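# Snap two cable chain sections together

## Task

Join the two pieces of cable chain so that they snap into each other and stay connected once the robot lets go, with nothing left off the table.

## Robot and tools

Robot: two arms on a table, left_arm (carrying a five-finger left hand) and right_arm (carrying a right hand, the mirror image). In the scene frame the origin sits at table-top height midway between the nominal bases, +z is up, +x points out over the table, and left_arm is on the +y side. Calibrated bases: left_arm at (-0.039, +0.340, 0) m, right_arm at (+0.070, -0.396, +0.001) m, each turned about 1 degree about z. A post stands behind the arms. Cameras: cam_head_left, cam_head_right, cam_high (896x504 each), cam_left_wrist, cam_right_wrist (672x504 fisheye).

Hand point: a spot 0.15 m out from the wrist flange along the fingers and 0.05 m in front of the palm. Its +z runs along the straight fingers, +y points out of the palm, +x runs across the palm away from the thumb on the right hand but toward the thumb on the left hand. Straight fingers extend 0.06-0.07 m past the point. A bracket on the little-finger side of the wrist can collide with things, and with the fingers level the wrist may sit up to 0.11 m (palm down) or 0.23 m (palm up) below the point, so it can strike the table first.

Frames: reported hand positions, orientations (quat wxyz) and velocities are in each arm's own base frame. Every commanded offset is along the axes of that arm's current Hand target. The table is described in the scene frame.

The 28-number row (used by execute_actions and move): all numbers in [-1, 1], one flat list covering both arms. Left arm first: dx, dy, dz, rx, ry, rz, then six hand motors little, ring, middle, index, thumb_bend, thumb_turn, then force_limit, speed. Then the same 14 for the right arm. Pose numbers are offsets, not poses: 1.0 equals 0.6 m or 180 degrees, measured from the Hand target as it stood when the action (or move) began; rx, ry, rz form one rotation vector. Zero in all six pose slots asks nothing new of that arm. Hand motors are absolute targets: -1 open/straight, +1 closed/curled; thumb_turn +1 puts the thumb opposite the fingers, -1 beside the palm. force_limit maps -1 to about 0 N and +1 to 10 N (15 N for both thumb motors). speed goes from nearly zero at -1 to full at +0.48 and above (a full finger stroke then takes 0.49 s); use -0.94 or lower for a gentle grip. There is no 'unchanged' value: to keep a hand as it is, repeat the last eight numbers actually sent for it (before any were sent, use hand_measured plus hand_force_limit and hand_speed). Thumb and fingers wrapped round a part grip roughly 0.035-0.065 m thick; a handle down to 0.025 m; thumb tip against index pad can pinch a light thing.

Tools:
- execute_actions(actions, cameras): actions is a list of actions; each action is up to 15 rows, one per 1/30 s step, the last row held to fill 15 steps (0.5 s). Every row in an action counts from the action's start pose. Images only come back when actions is empty or cameras names them.
- move(target, speed, blend, stop_force, zero, blocking, cameras): straight-line path of each hand point. target is one row or a list of up to 15 rows, all offsets from the same starting Hand targets, not chained. speed in m/s, 0.002-3.6, default 0.25 (turn rate twice that in rad/s); whole move capped at 10 s. blend in metres rounds corners of a list. stop_force in N (3-120) ends an arm's path when its wrist sensor feels that much push against motion; zero (default true) re-zeroes before the move; blocking=false returns early and cannot combine with stop_force. Path ignores obstacles and the other arm.
- wait(seconds 0-3600), stop(), zoom_image(camera, region [x0,y0,x1,y1] pixels, at most 504 each way), show_instructions(), zero_wrist_force(arm), finished_scene(scene=1, may be omitted; irreversible).

Results: end_effector_position (m), end_effector_quat_wxyz, velocities; Hand target (last commanded pose after clipping, the base for the next offsets; the hand often rests a little short, so send the missing distance); hand_measured, hand_stopped_by (moving, target, force, stalled, fault), hand_load_n (fingertip newtons, positive when pushed open; a lost grip shows as roughly 0); joint positions and torques; Wrist force and Wrist torque in end-effector axes plus a peak line; for move a 'move:' line with done, off_target, moving, held or fault, and limits=paced (pose clipped) or limits=held (steps withheld). MOTOR HOT and fault lines warn of trouble.

Cautions: commanded orientation is clipped to 32 degrees from the measured one each step. Arms are stiff; a target even slightly beyond a firm contact can cause a fault. Roughly 150 N on an arm, or wrist torques near 25.2 N m, stops that arm for 10 s; motors at 85 °C lock it 30-60 s. Keep wrists away from their own base axis (move round the base). Do not let the hands press each other or close on each other's fingers. Approach contacts slowly with stop_force. Avoid drops, releasing moving parts, slams, and anything leaving the table, which fails the task. Finish only when the chain stays joined untouched.

Each tool is called after "Emit:" in YAML: its name, and indented under it one key for each argument.

Reference images:

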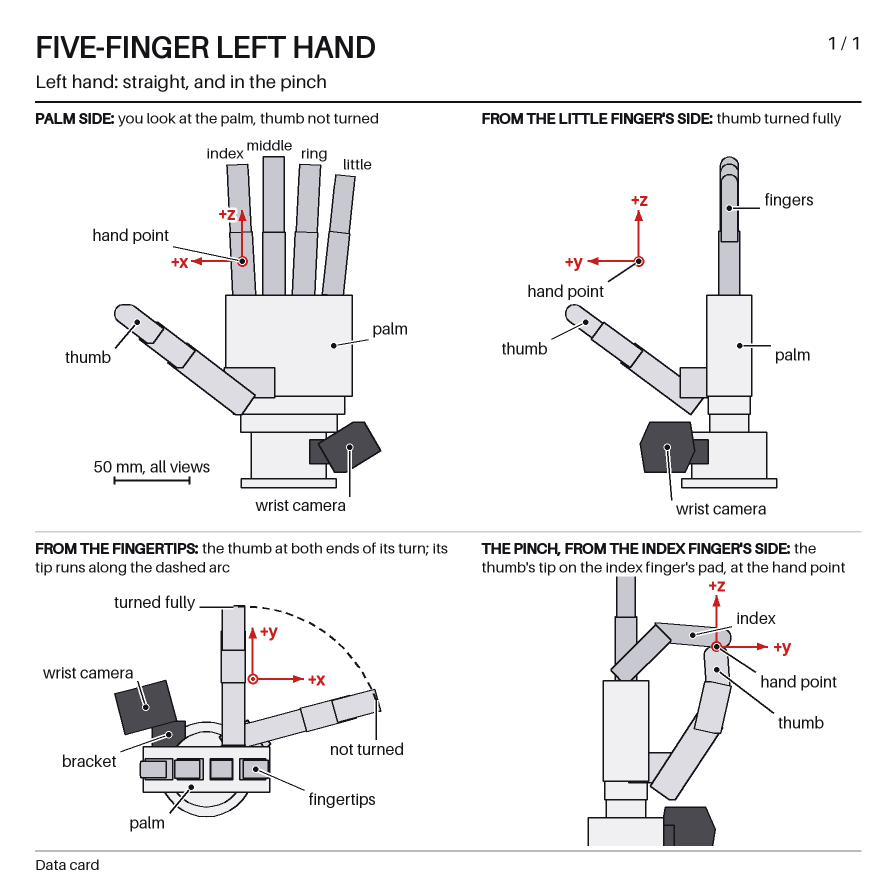

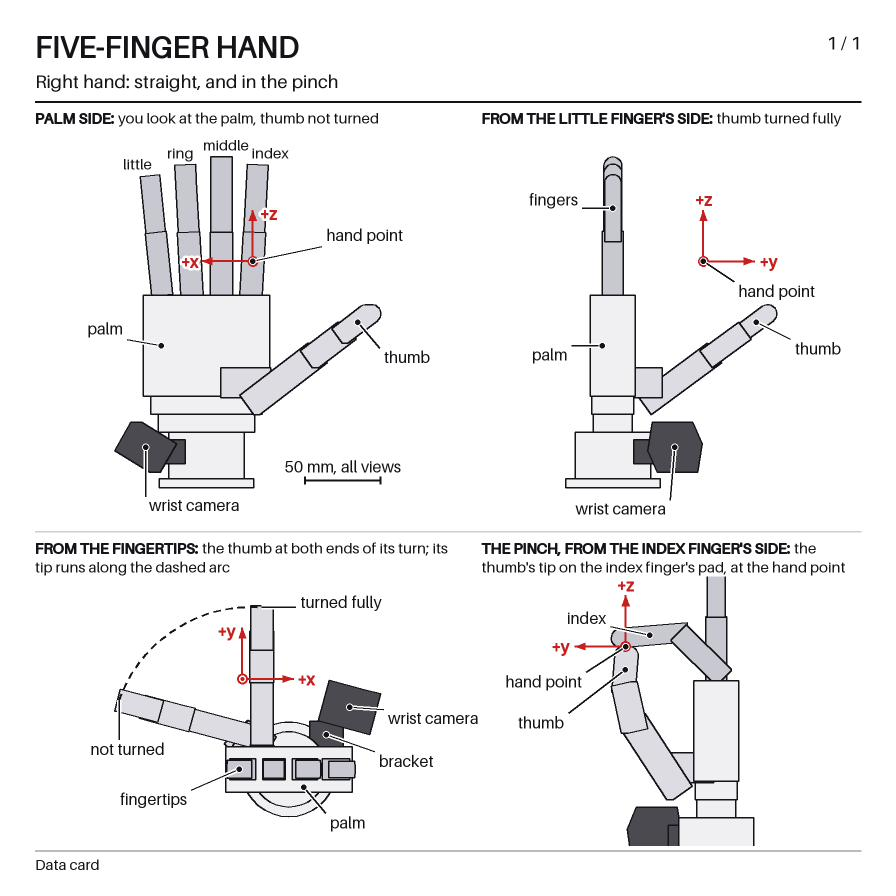

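## Session

Emit:
execute_actions:
  actions: []
  cameras: ["all"]

Scene clock: 0.00 s.
left_arm: end_effector_position=(+0.8355, +0.0674, +0.1836) hand_measured=(-1.000, -1.000, -1.000, -1.000, -1.000, -1.000) hand_load_n=(+0.0, +0.0, +0.0, +0.0, +0.0, +0.0) hand_stopped_by=(target, target, target, target, target, target) hand_force_limit=0.00 hand_speed=-0.80 end_effector_quat_wxyz=(+0.020, +0.768, -0.412, +0.490) | right_arm: end_effector_position=(+0.5905, -0.1788, +0.2187) hand_measured=(-1.000, -1.000, -1.000, -1.000, -1.000, -1.000) hand_load_n=(+0.0, +0.0, +0.0, +0.0, +0.0, +0.0) hand_stopped_by=(target, target, target, target, target, target) hand_force_limit=0.00 hand_speed=-0.80 end_effector_quat_wxyz=(+0.143, -0.239, +0.956, -0.090)
Joint positions: left_arm=[3.657 -2.843 -0.073 2.034 -0.738 2.754] | right_arm=[-0.648 -0.962 1.007 1.203 1.462 -2.691]
Joint velocities: within noise
Joint torques (N m): no reading
Wrist force (N): no reading
Wrist torque (N m): no reading
Wrist force, peak (N): no reading
Hand target: left_arm +0.8355, +0.0674, +0.1836; +0.020, +0.768, -0.412, +0.490 | right_arm +0.5905, -0.1788, +0.2187; +0.143, -0.239, +0.956, -0.090

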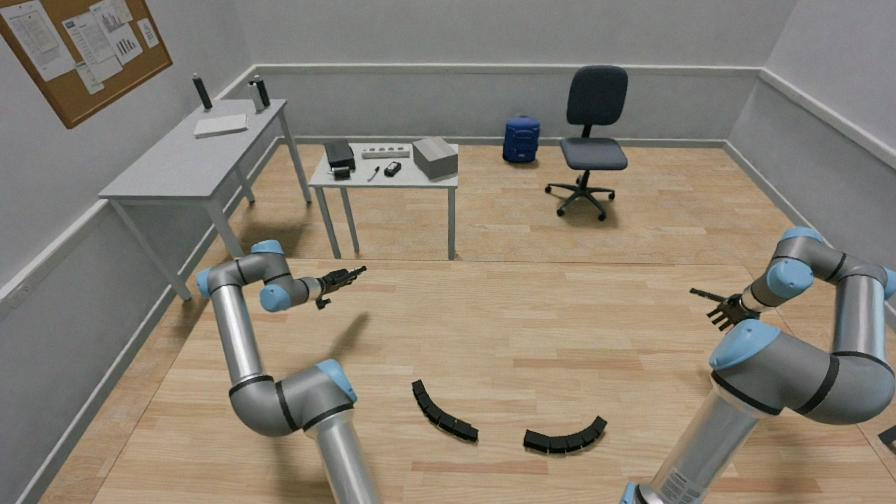

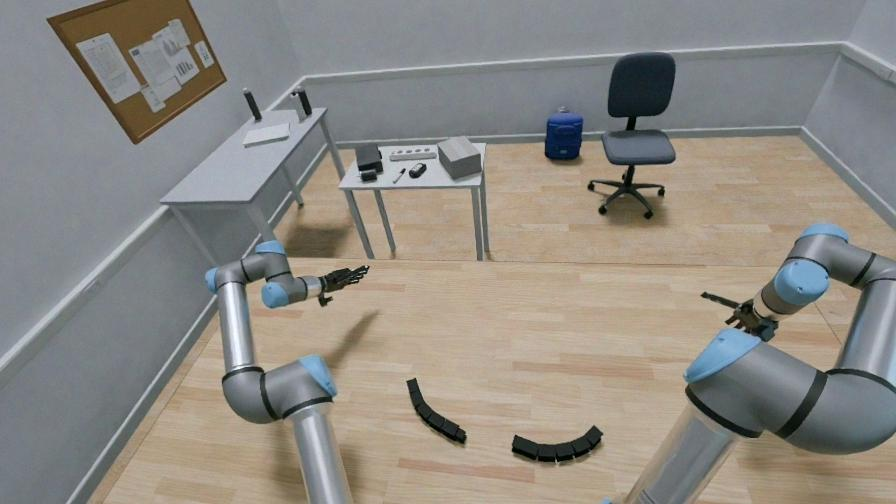

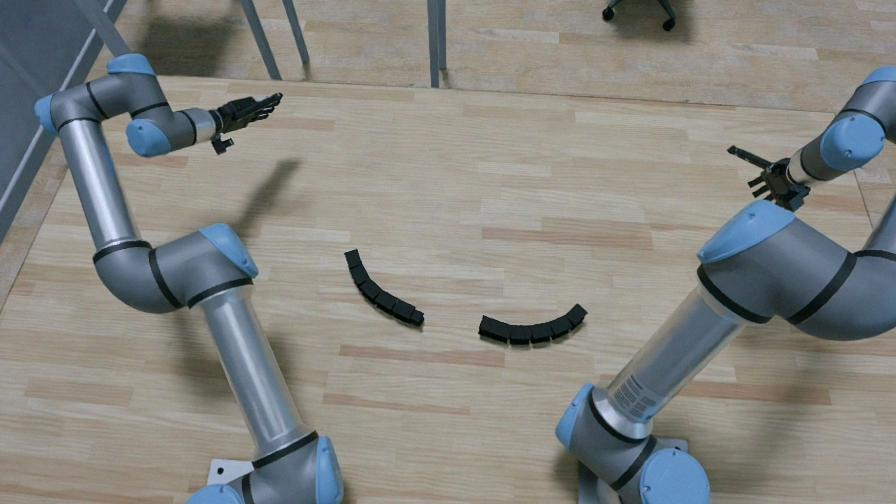

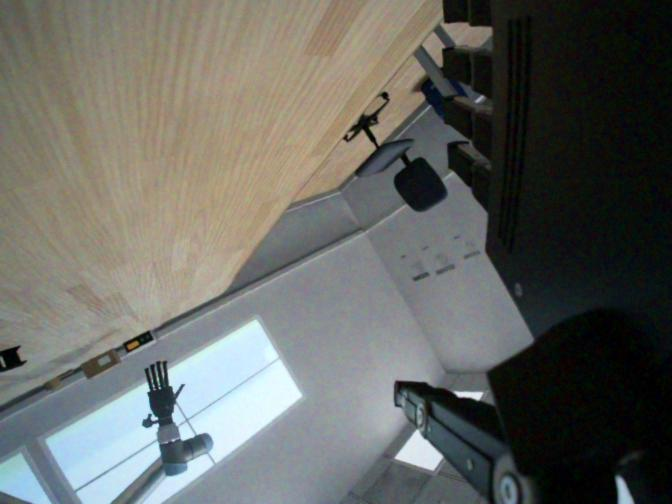

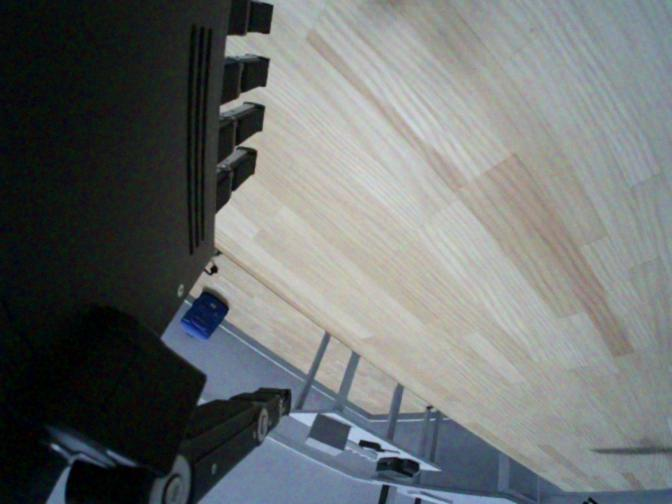

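Emit:
zoom_image:
  camera: "cam_high"
  region: [320, 230, 460, 350]

Emit:
zoom_image:
  camera: "cam_high"
  region: [460, 280, 600, 370]

Emit:
zoom_image:
  camera: "cam_head_left"
  region: [390, 360, 630, 480]

Emit:
zoom_image:
  camera: "cam_head_right"
  region: [390, 360, 630, 480]

Scaled by 3.600 from the camera's image (finer frame: 1280x720).

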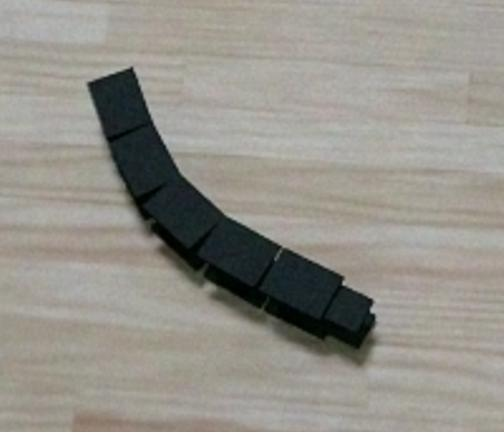

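Scaled by 3.600 from the camera's image (finer frame: 1280x720).

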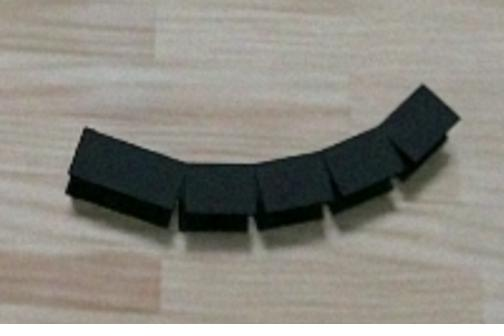

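Scaled by 2.100 from the camera's image (finer frame: 1280x720).

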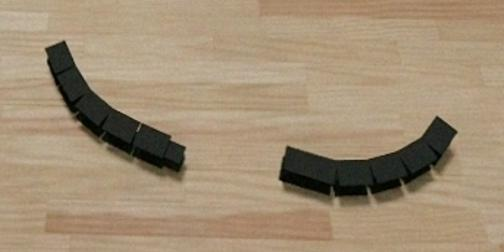

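Scaled by 2.100 from the camera's image (finer frame: 1280x720).

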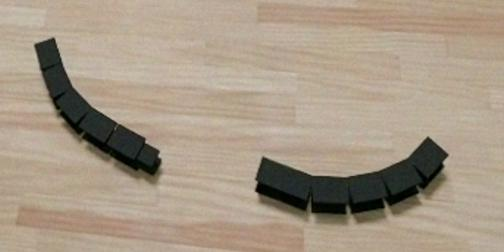

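Emit:
move:
  target: [0.121,0.730,-0.334,-0.0301,-0.0261,0.3517,-1,-1,-1,-1,-1,1,0,-0.3, 0.0303,0.995,-0.1925,0.1711,-0.0710,-0.2394,-1,-1,-1,-1,-1,1,0,-0.3]
  cameras: ["all"]

Scene clock: 182.50 s.
left_arm: end_effector_position=(+0.4157, -0.1796, +0.1799) hand_measured=(-1.000, -1.000, -1.000, -1.000, -1.000, +1.000) hand_load_n=(+0.0, +0.0, +0.0, +0.0, +0.0, +0.0) hand_stopped_by=(target, target, target, target, target, target) hand_force_limit=0.00 hand_speed=-0.30 end_effector_quat_wxyz=(+0.222, -0.455, +0.775, -0.378) | right_arm: end_effector_position=(+0.2813, +0.3436, +0.1798) hand_measured=(-1.000, -1.000, -1.000, -1.000, -1.000, +1.000) hand_load_n=(+0.0, +0.0, +0.0, +0.0, +0.0, +0.0) hand_stopped_by=(target, target, target, target, target, target) hand_force_limit=0.00 hand_speed=-0.30 end_effector_quat_wxyz=(+0.259, -0.531, +0.725, -0.354)
Joint positions: left_arm=[3.351 -1.507 -1.988 2.692 -1.025 3.635] | right_arm=[0.896 -1.363 1.77 0.731 2.397 -2.131]
Joint torques (N m): left_arm=[-10.11 27.75 6.78 1.15 -1.17 1.23] | right_arm=[14.01 -16.49 -23.09 2.81 2.68 2.01]
Wrist force (N): left_arm=[-0.9 1.3 -0.1] | right_arm=[0.1 -0.5 0.1]
Wrist torque (N m): left_arm=[0.24 0.14 -0.02] | right_arm=[-0.06 0.00 0.04]
Wrist force, peak (N): left_arm=[0.4 1.6 -0.5] | right_arm=[0.4 -1.8 0.6]
Hand target: left_arm +0.4157, -0.1796, +0.1799; +0.222, -0.455, +0.775, -0.378 | right_arm +0.2813, +0.3436, +0.1798; +0.259, -0.531, +0.725, -0.354
Off the commanded pose: left_arm 0.000 m, 0 deg | right_arm 0.000 m, 0 deg.
move: done

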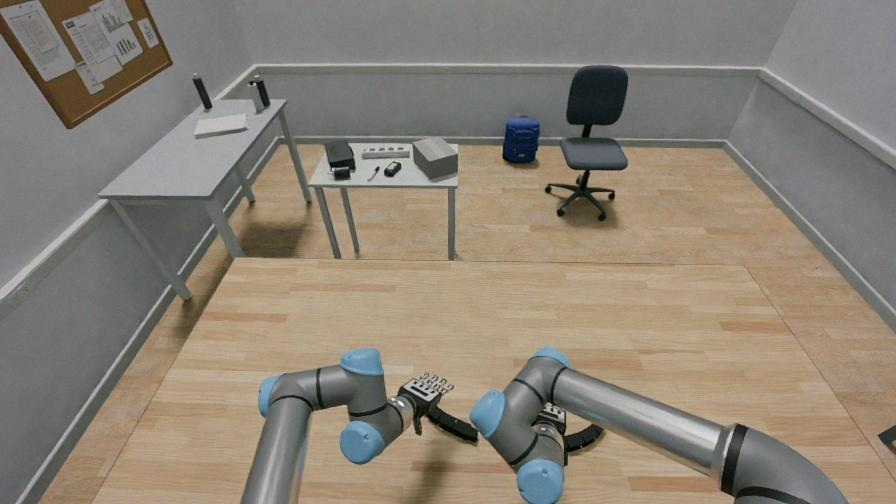

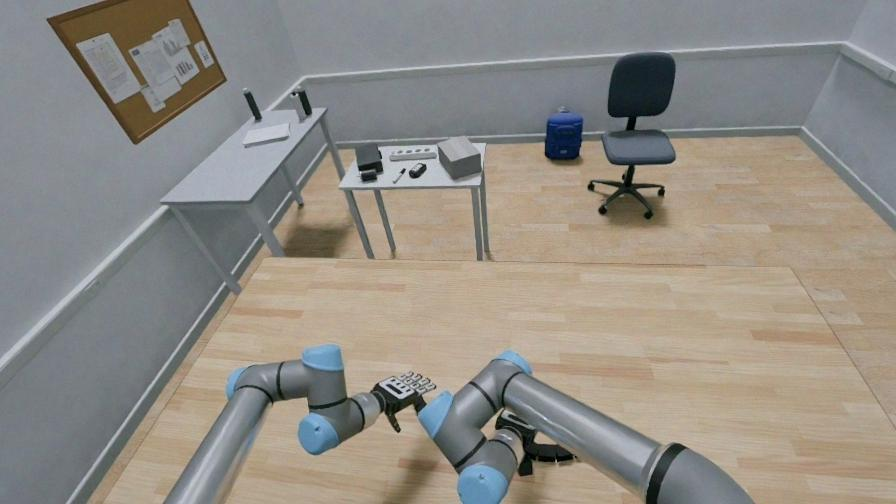

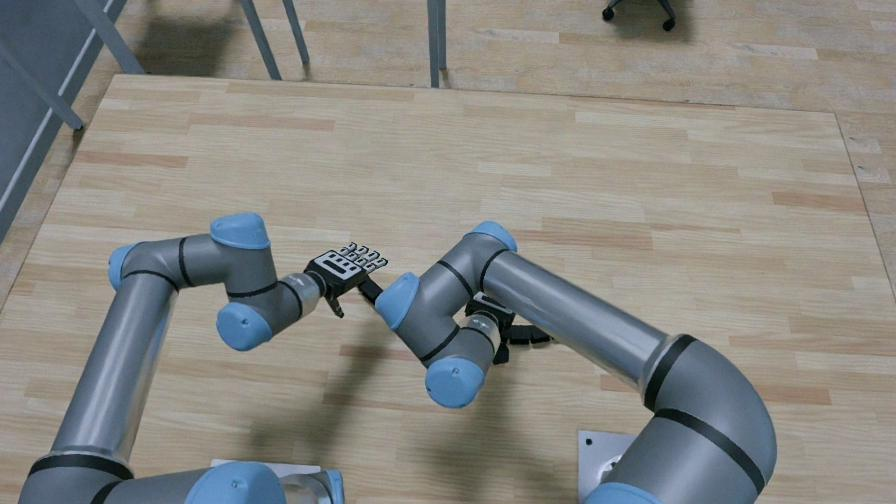

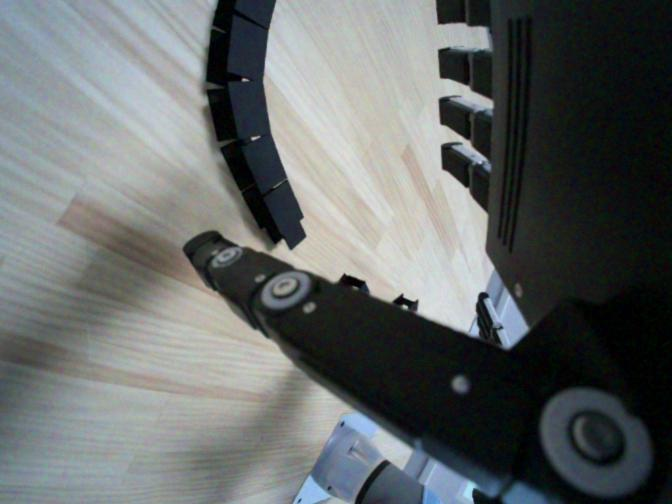

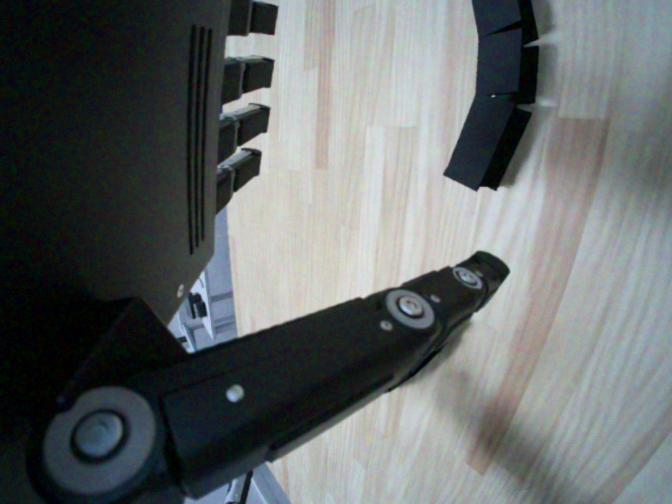

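Emit:
zoom_image:
  camera: "cam_left_wrist"
  region: [170, 0, 370, 270]

Emit:
zoom_image:
  camera: "cam_right_wrist"
  region: [400, 0, 600, 270]

Scaled by 1.867 from the camera's image (finer frame: 960x720).

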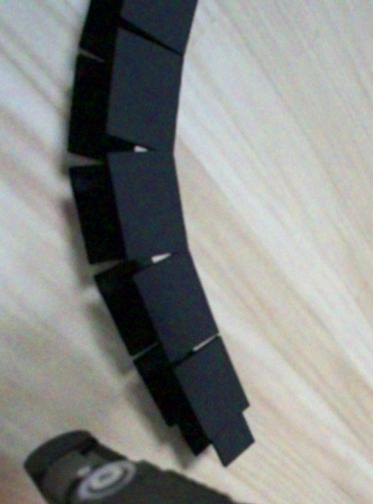

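Scaled by 1.867 from the camera's image (finer frame: 960x720).

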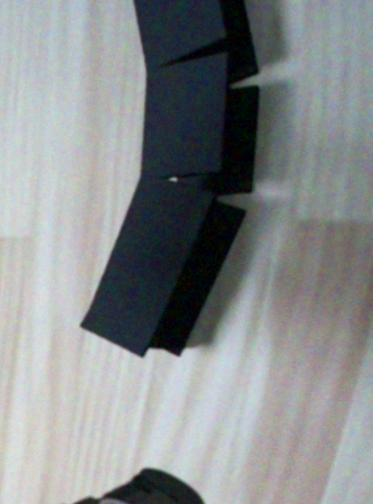

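Emit:
move:
  target: [0.0662,0.044,0.079,0.0444,0,0,-1,-1,-0.5,-0.5,-0.8,1,0,-0.3, 0,0.0657,0.0513,0.0444,0,0,-1,-1,-0.5,-0.5,-0.8,1,0,-0.3]
  cameras: ["all"]

Scene clock: 307.83 s.
left_arm: end_effector_position=(+0.4147, -0.2246, +0.1300) hand_measured=(-1.000, -1.000, -0.500, -0.500, -0.800, +1.000) hand_load_n=(+0.0, +0.0, +0.0, +0.0, +0.0, +0.0) hand_stopped_by=(target, target, target, target, target, target) hand_force_limit=0.00 hand_speed=-0.30 end_effector_quat_wxyz=(+0.253, -0.438, +0.747, -0.431) | right_arm: end_effector_position=(+0.2813, +0.3436, +0.1298) hand_measured=(-1.000, -1.000, -0.500, -0.500, -0.800, +1.000) hand_load_n=(+0.0, +0.0, +0.0, +0.0, +0.0, +0.0) hand_stopped_by=(target, target, target, target, target, target) hand_force_limit=0.00 hand_speed=-0.30 end_effector_quat_wxyz=(+0.296, -0.512, +0.699, -0.403)
Joint positions: left_arm=[3.244 -1.508 -2.162 3.056 -1.05 3.479] | right_arm=[0.966 -1.283 1.871 0.511 2.546 -2.123]
Joint torques (N m): left_arm=[-9.7 1.73 6.79 1.2 -1.15 -1.69] | right_arm=[12.2 -16.87 -7.87 0.46 2.5 -1.62]
Wrist force (N): left_arm=[-0.7 1.2 -0.5] | right_arm=[0.3 -0.8 0.1]
Wrist torque (N m): left_arm=[0.23 0.14 0.11] | right_arm=[-0.10 0.01 0.26]
Wrist force, peak (N): left_arm=[-0.2 1.9 -0.1] | right_arm=[0.1 -1.6 -0.1]
Hand target: left_arm +0.4147, -0.2246, +0.1300; +0.253, -0.438, +0.747, -0.431 | right_arm +0.2813, +0.3436, +0.1298; +0.296, -0.512, +0.699, -0.403
Off the commanded pose: left_arm 0.000 m, 0 deg | right_arm 0.000 m, 0 deg.
move: done

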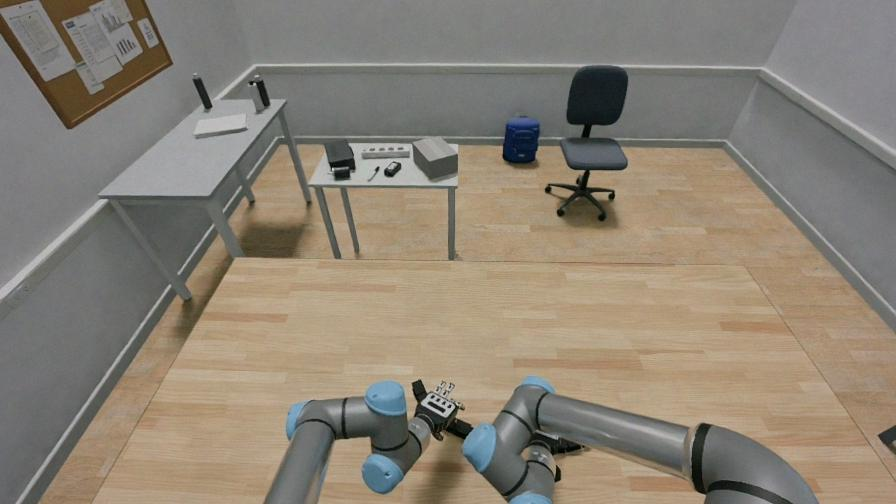

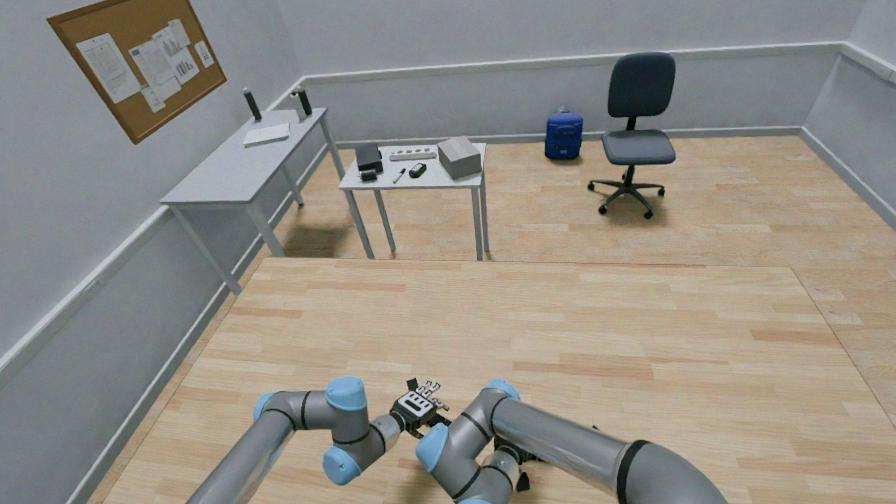

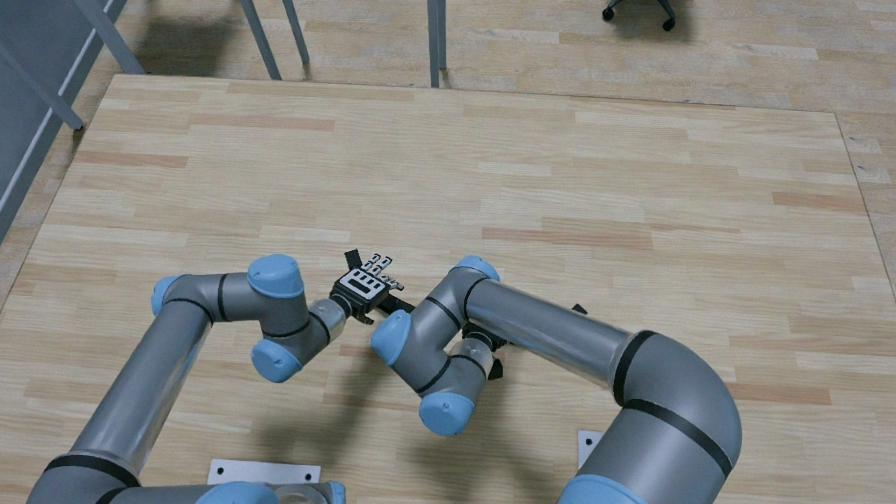

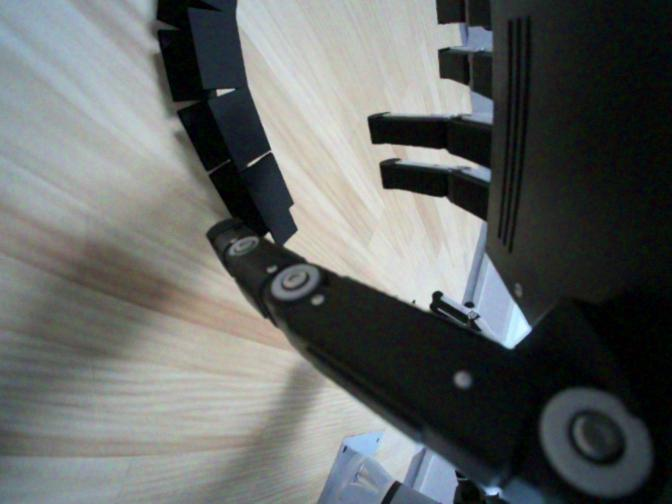

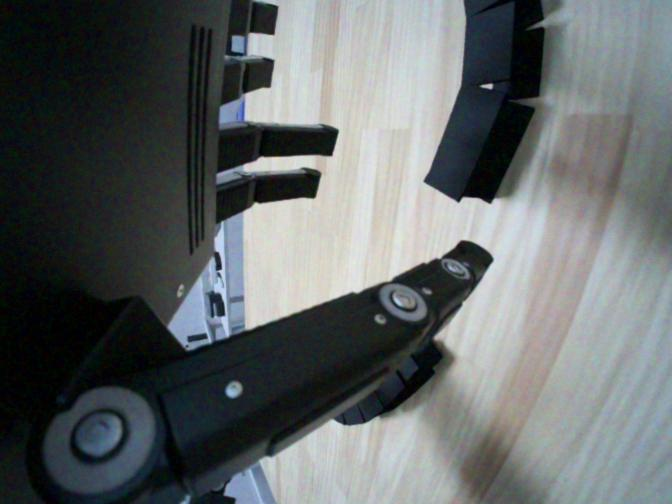

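Emit:
zoom_image:
  camera: "cam_left_wrist"
  region: [140, 90, 340, 290]

Emit:
zoom_image:
  camera: "cam_right_wrist"
  region: [380, 50, 580, 250]

Scaled by 2.520 from the camera's image (finer frame: 960x720).

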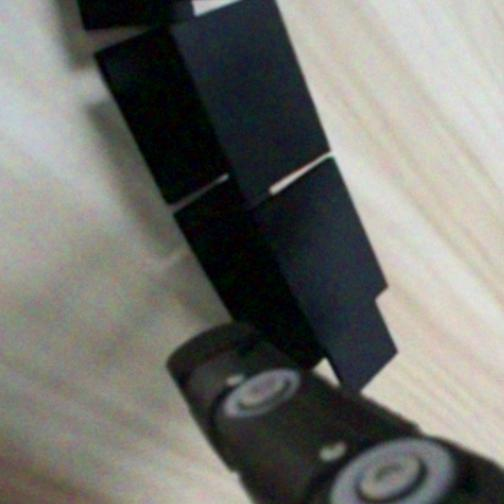

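Scaled by 2.520 from the camera's image (finer frame: 960x720).

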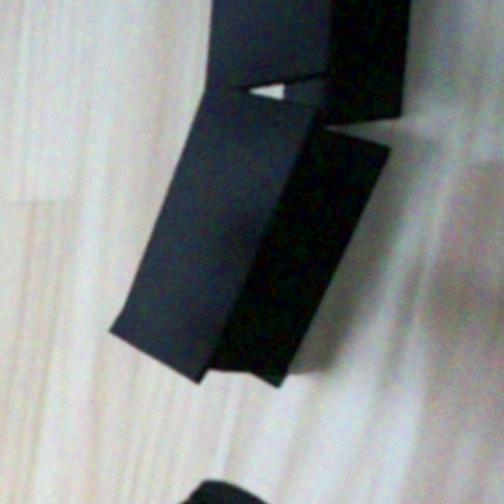

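Emit:
zoom_image:
  camera: "cam_high"
  region: [300, 220, 460, 340]

Emit:
zoom_image:
  camera: "cam_high"
  region: [440, 260, 600, 400]

Scaled by 3.150 from the camera's image (finer frame: 1280x720).

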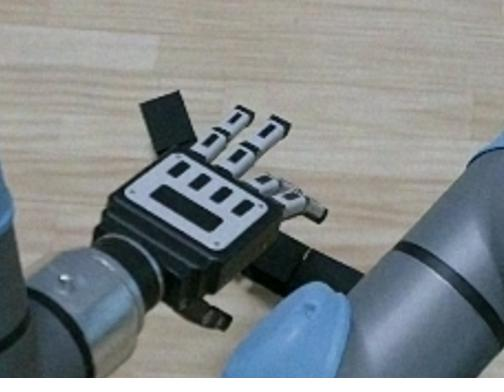

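Scaled by 3.150 from the camera's image (finer frame: 1280x720).

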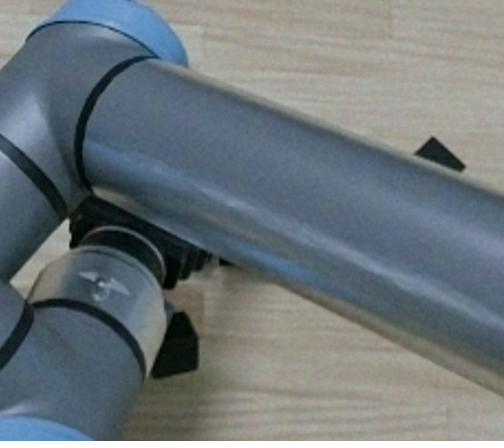

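Emit:
move:
  target: [0.042,0.0432,0.0753,0,-0.0385,-0.0222,-1,-1,-0.5,-0.5,-0.8,1,0,-0.3, 0.0198,0.0555,0.054,0,0.0048,0.0028,-1,-1,-0.5,-0.5,-0.8,1,0,-0.3]
  cameras: ["cam_high","cam_left_wrist","cam_right_wrist"]

Emit:
zoom_image:
  camera: "cam_left_wrist"
  region: [100, 50, 500, 350]

Emit:
zoom_image:
  camera: "cam_right_wrist"
  region: [180, 50, 580, 350]

Scene clock: 452.97 s.
left_arm: end_effector_position=(+0.4253, -0.2593, +0.0849) hand_measured=(-1.000, -1.000, -0.500, -0.500, -0.800, +1.000) hand_load_n=(+0.0, +0.0, +0.0, +0.0, +0.0, +0.5) hand_stopped_by=(target, target, target, target, target, target) hand_force_limit=0.00 hand_speed=-0.30 end_effector_quat_wxyz=(+0.283, -0.489, +0.715, -0.413) | right_arm: end_effector_position=(+0.2886, +0.3289, +0.0847) hand_measured=(-1.000, -1.000, -0.500, -0.500, -0.800, +1.000) hand_load_n=(+0.0, +0.0, +0.0, +0.0, +0.0, +0.0) hand_stopped_by=(target, target, target, target, target, target) hand_force_limit=0.00 hand_speed=-0.30 end_effector_quat_wxyz=(+0.292, -0.506, +0.703, -0.406)
Joint positions: left_arm=[3.032 -1.616 -2.182 3.259 -1.346 3.274] | right_arm=[0.929 -1.24 1.948 0.366 2.537 -2.153]
Joint torques (N m): left_arm=[-10.07 6.37 28.03 1.92 -1.76 -1.22] | right_arm=[-14.33 -18.47 -7.04 0.53 -0.04 -1.72]
Wrist force (N): left_arm=[-0.7 1.1 -0.1] | right_arm=[0.6 -0.7 0.4]
Wrist torque (N m): left_arm=[0.17 0.14 0.13] | right_arm=[-0.09 -0.03 0.28]
Wrist force, peak (N): left_arm=[-1.0 1.3 -0.5] | right_arm=[0.4 -1.6 -0.1]
Hand target: left_arm +0.4253, -0.2593, +0.0849; +0.283, -0.489, +0.715, -0.412 | right_arm +0.2886, +0.3289, +0.0847; +0.292, -0.506, +0.703, -0.406
Off the commanded pose: left_arm 0.000 m, 0 deg | right_arm 0.000 m, 0 deg.
move: done

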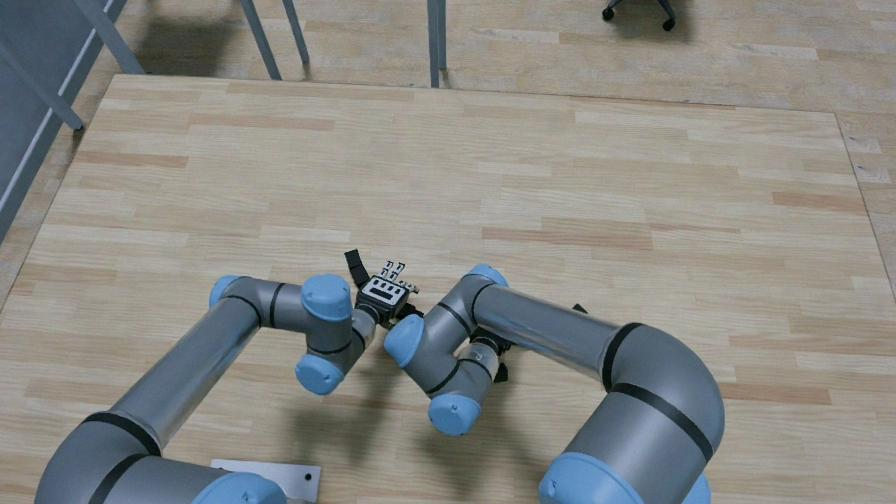

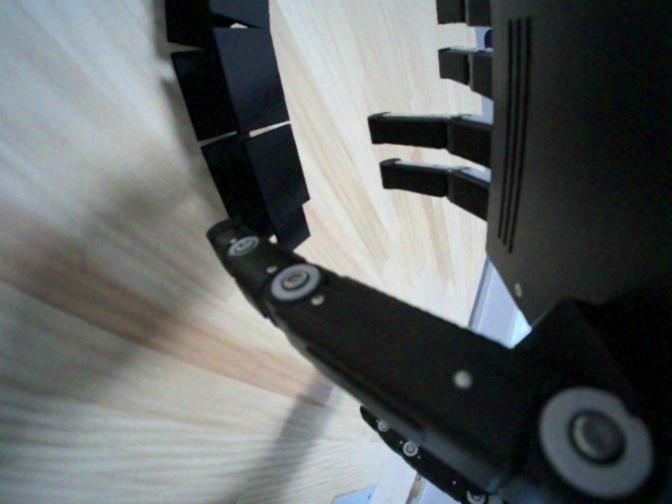

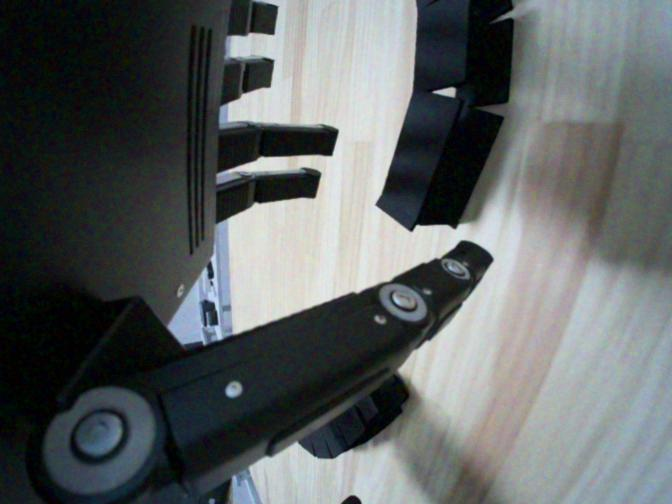

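Scaled by 1.260 from the camera's image (finer frame: 960x720).

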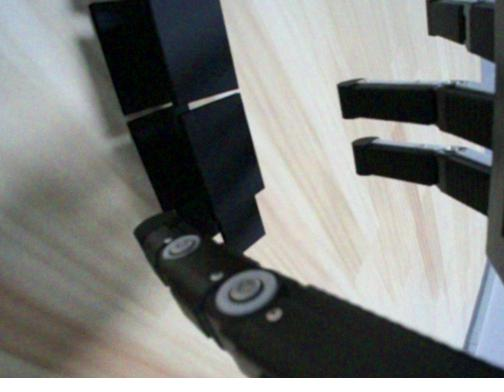

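Scaled by 1.260 from the camera's image (finer frame: 960x720).

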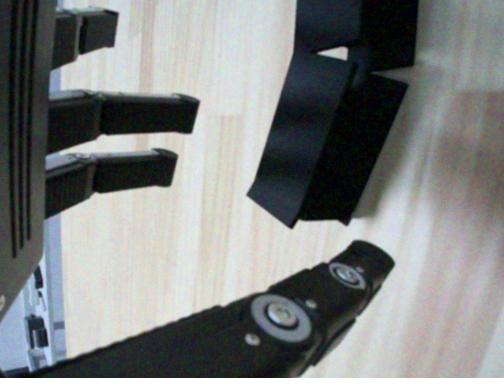

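Emit:
move:
  target: [0.0133,0.0112,0.0372,0,0,0,-1,-1,-0.5,-0.5,-0.8,1,0,-0.3, 0.0225,0.0178,0.0258,0,0,0,-1,-1,-0.5,-0.5,-0.8,1,0,-0.3]
  cameras: ["cam_head_left","cam_left_wrist","cam_right_wrist"]

Emit:
zoom_image:
  camera: "cam_left_wrist"
  region: [100, 50, 500, 350]

Emit:
zoom_image:
  camera: "cam_right_wrist"
  region: [180, 50, 580, 350]

Scene clock: 573.17 s.
left_arm: end_effector_position=(+0.4372, -0.2725, +0.0680) hand_measured=(-1.000, -1.000, -0.500, -0.500, -0.800, +1.000) hand_load_n=(+0.0, +0.0, +0.0, +0.0, +0.0, +0.0) hand_stopped_by=(target, target, target, target, target, target) hand_force_limit=0.00 hand_speed=-0.30 end_effector_quat_wxyz=(+0.283, -0.489, +0.715, -0.412) | right_arm: end_effector_position=(+0.2919, +0.3136, +0.0678) hand_measured=(-1.000, -1.000, -0.500, -0.500, -0.800, +1.000) hand_load_n=(+0.0, +0.0, +0.0, +0.0, +0.0, +0.0) hand_stopped_by=(target, target, target, target, target, target) hand_force_limit=0.00 hand_speed=-0.30 end_effector_quat_wxyz=(+0.292, -0.506, +0.703, -0.406)
Joint positions: left_arm=[2.991 -1.687 -2.158 3.311 -1.381 3.253] | right_arm=[0.894 -1.249 2.007 0.273 2.519 -2.206]
Joint torques (N m): left_arm=[-11.48 7.64 28.07 1.92 -1.19 -1.27] | right_arm=[-15.58 -34.27 -6.92 0.43 0.03 -1.8]
Wrist force (N): left_arm=[-0.8 1.0 -0.3] | right_arm=[0.4 -0.7 0.3]
Wrist torque (N m): left_arm=[0.19 0.15 0.13] | right_arm=[-0.07 -0.01 0.28]
Wrist force, peak (N): left_arm=[-0.7 1.5 0.4] | right_arm=[-0.2 -1.4 -0.6]
Hand target: left_arm +0.4373, -0.2725, +0.0679; +0.283, -0.489, +0.715, -0.412 | right_arm +0.2920, +0.3135, +0.0677; +0.292, -0.506, +0.703, -0.406
Off the commanded pose: left_arm 0.000 m, 0 deg | right_arm 0.000 m, 0 deg.
move: done

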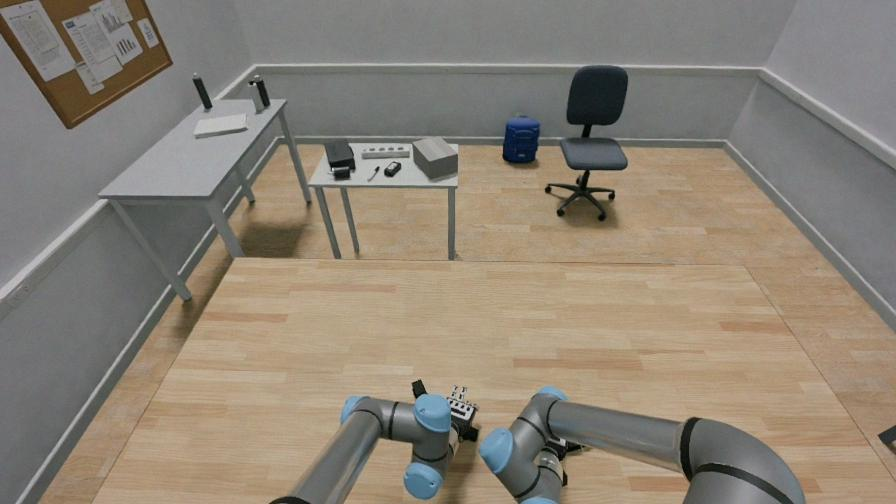

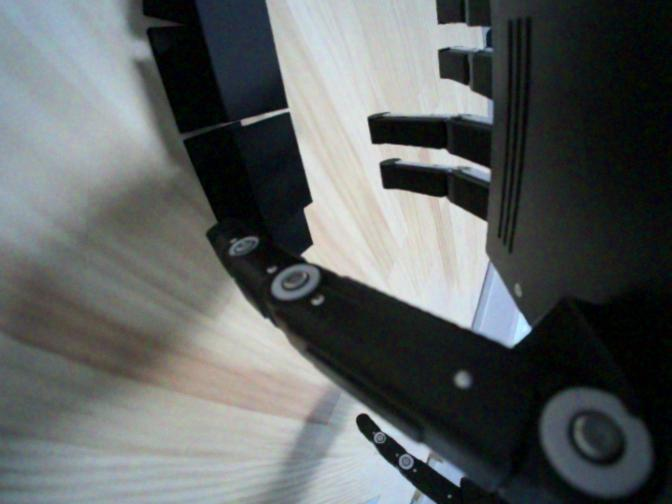

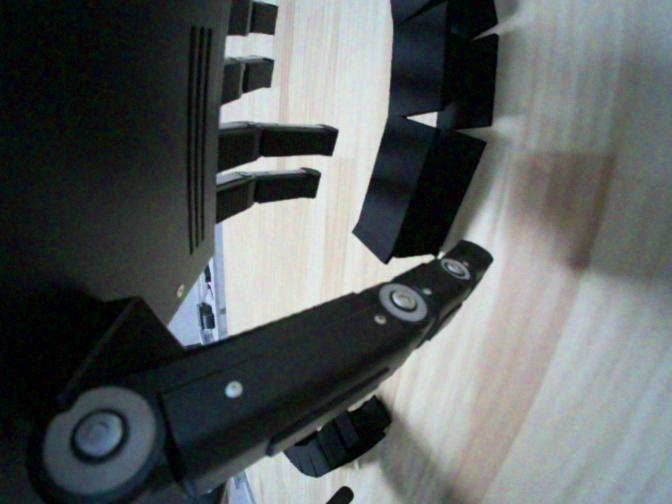

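Scaled by 1.260 from the camera's image (finer frame: 960x720).

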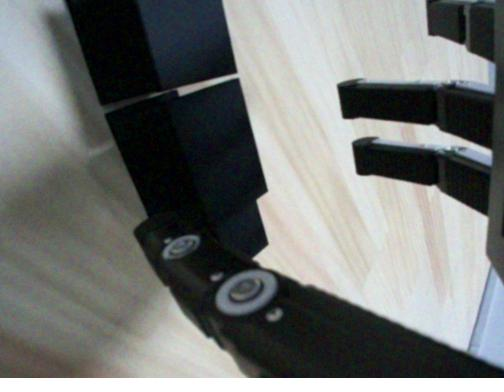

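Scaled by 1.260 from the camera's image (finer frame: 960x720).

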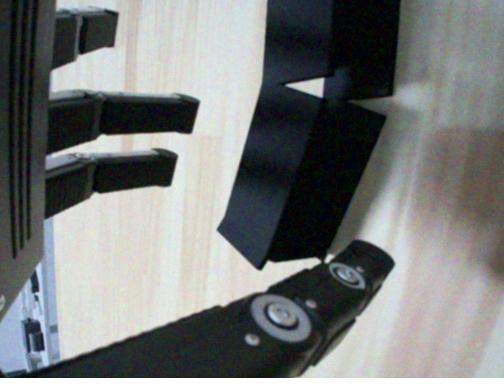

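Emit:
move:
  target: [0,0.0361,0.0208,0,0,0,-1,-1,-0.5,-0.5,-1,1,0,-0.3, -0.0098,0.021,0.047,0,0,0,-1,-1,-0.5,-0.5,-1,1,0,-0.3]
  speed: [0.06]
  stop_force: 6
  cameras: ["cam_head_left","cam_left_wrist","cam_right_wrist"]

Emit:
zoom_image:
  camera: "cam_left_wrist"
  region: [100, 50, 500, 350]

Emit:
zoom_image:
  camera: "cam_right_wrist"
  region: [180, 50, 580, 350]

Scene clock: 622.63 s.
left_arm: end_effector_position=(+0.4373, -0.2725, +0.0429) hand_measured=(-1.000, -1.000, -0.500, -0.500, -1.000, +1.000) hand_load_n=(+0.0, +0.0, +0.0, +0.0, +0.0, +0.5) hand_stopped_by=(target, target, target, target, target, target) hand_force_limit=0.00 hand_speed=-0.30 end_effector_quat_wxyz=(+0.283, -0.489, +0.715, -0.412) | right_arm: end_effector_position=(+0.3110, +0.3134, +0.0427) hand_measured=(-1.000, -1.000, -0.500, -0.500, -1.000, +1.000) hand_load_n=(+0.0, +0.0, +0.0, +0.0, +0.0, +0.0) hand_stopped_by=(target, target, target, target, target, target) hand_force_limit=0.00 hand_speed=-0.30 end_effector_quat_wxyz=(+0.292, -0.506, +0.703, -0.406)
Joint positions: left_arm=[2.991 -1.735 -2.186 3.387 -1.381 3.253] | right_arm=[0.85 -1.205 2.014 0.171 2.496 -2.269]
Joint torques (N m): left_arm=[8.04 9.61 4.43 2.01 1.86 -1.35] | right_arm=[-13.96 -17.4 -5.38 0.22 -0.05 -1.76]
Wrist force (N): left_arm=[-0.9 0.8 0.2] | right_arm=[0.4 -0.4 0.3]
Wrist torque (N m): left_arm=[0.12 0.17 0.13] | right_arm=[-0.06 0.00 0.28]
Wrist force, peak (N): left_arm=[-1.0 1.1 -0.5] | right_arm=[0.7 -0.8 0.3]
Hand target: left_arm +0.4373, -0.2725, +0.0429; +0.283, -0.489, +0.715, -0.412 | right_arm +0.3110, +0.3134, +0.0427; +0.292, -0.506, +0.703, -0.406
Off the commanded pose: left_arm 0.000 m, 0 deg | right_arm 0.000 m, 0 deg.
move: done

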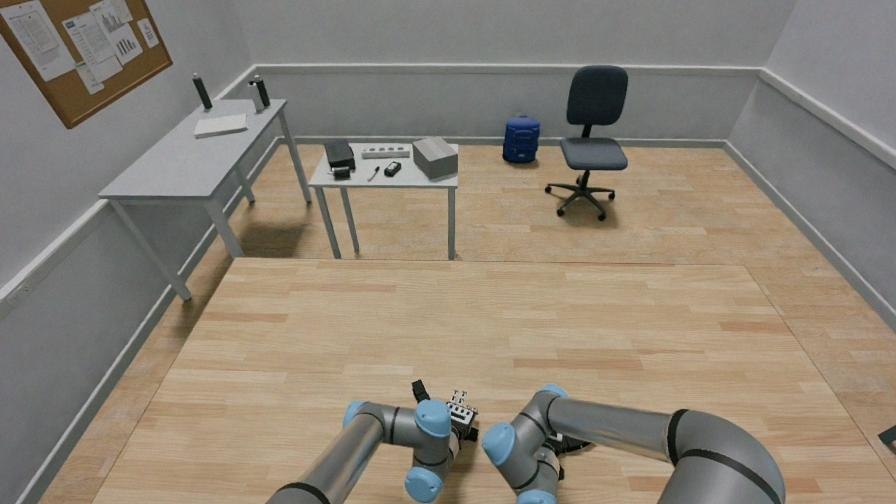

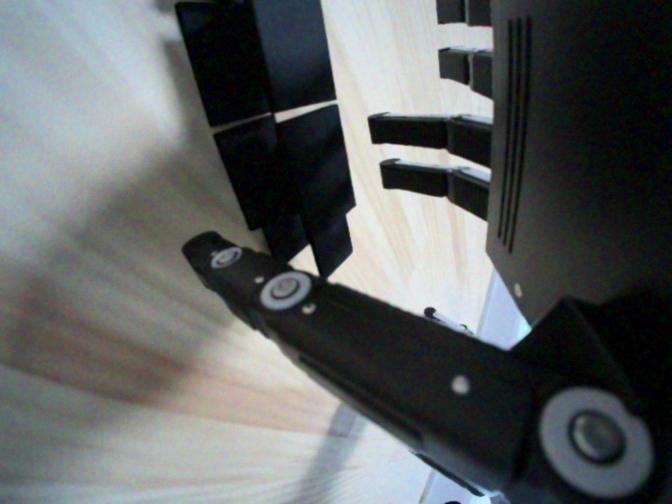

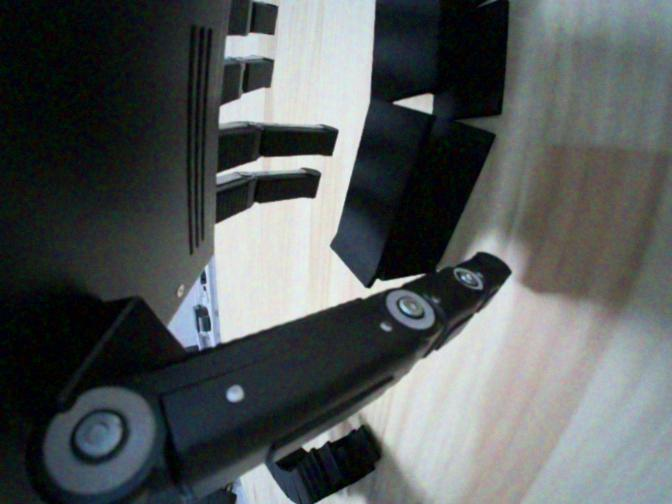

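Scaled by 1.260 from the camera's image (finer frame: 960x720).

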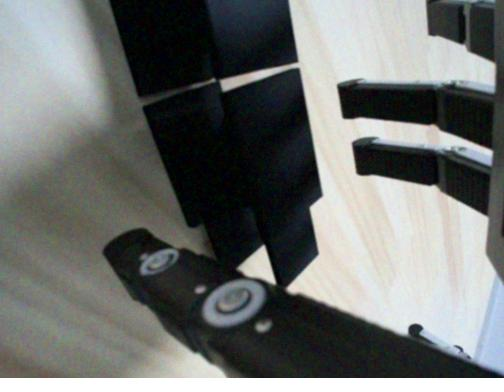

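Scaled by 1.260 from the camera's image (finer frame: 960x720).

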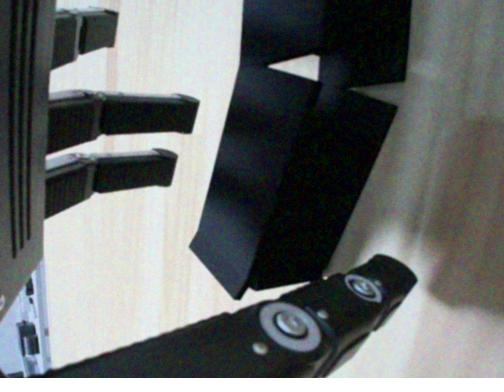

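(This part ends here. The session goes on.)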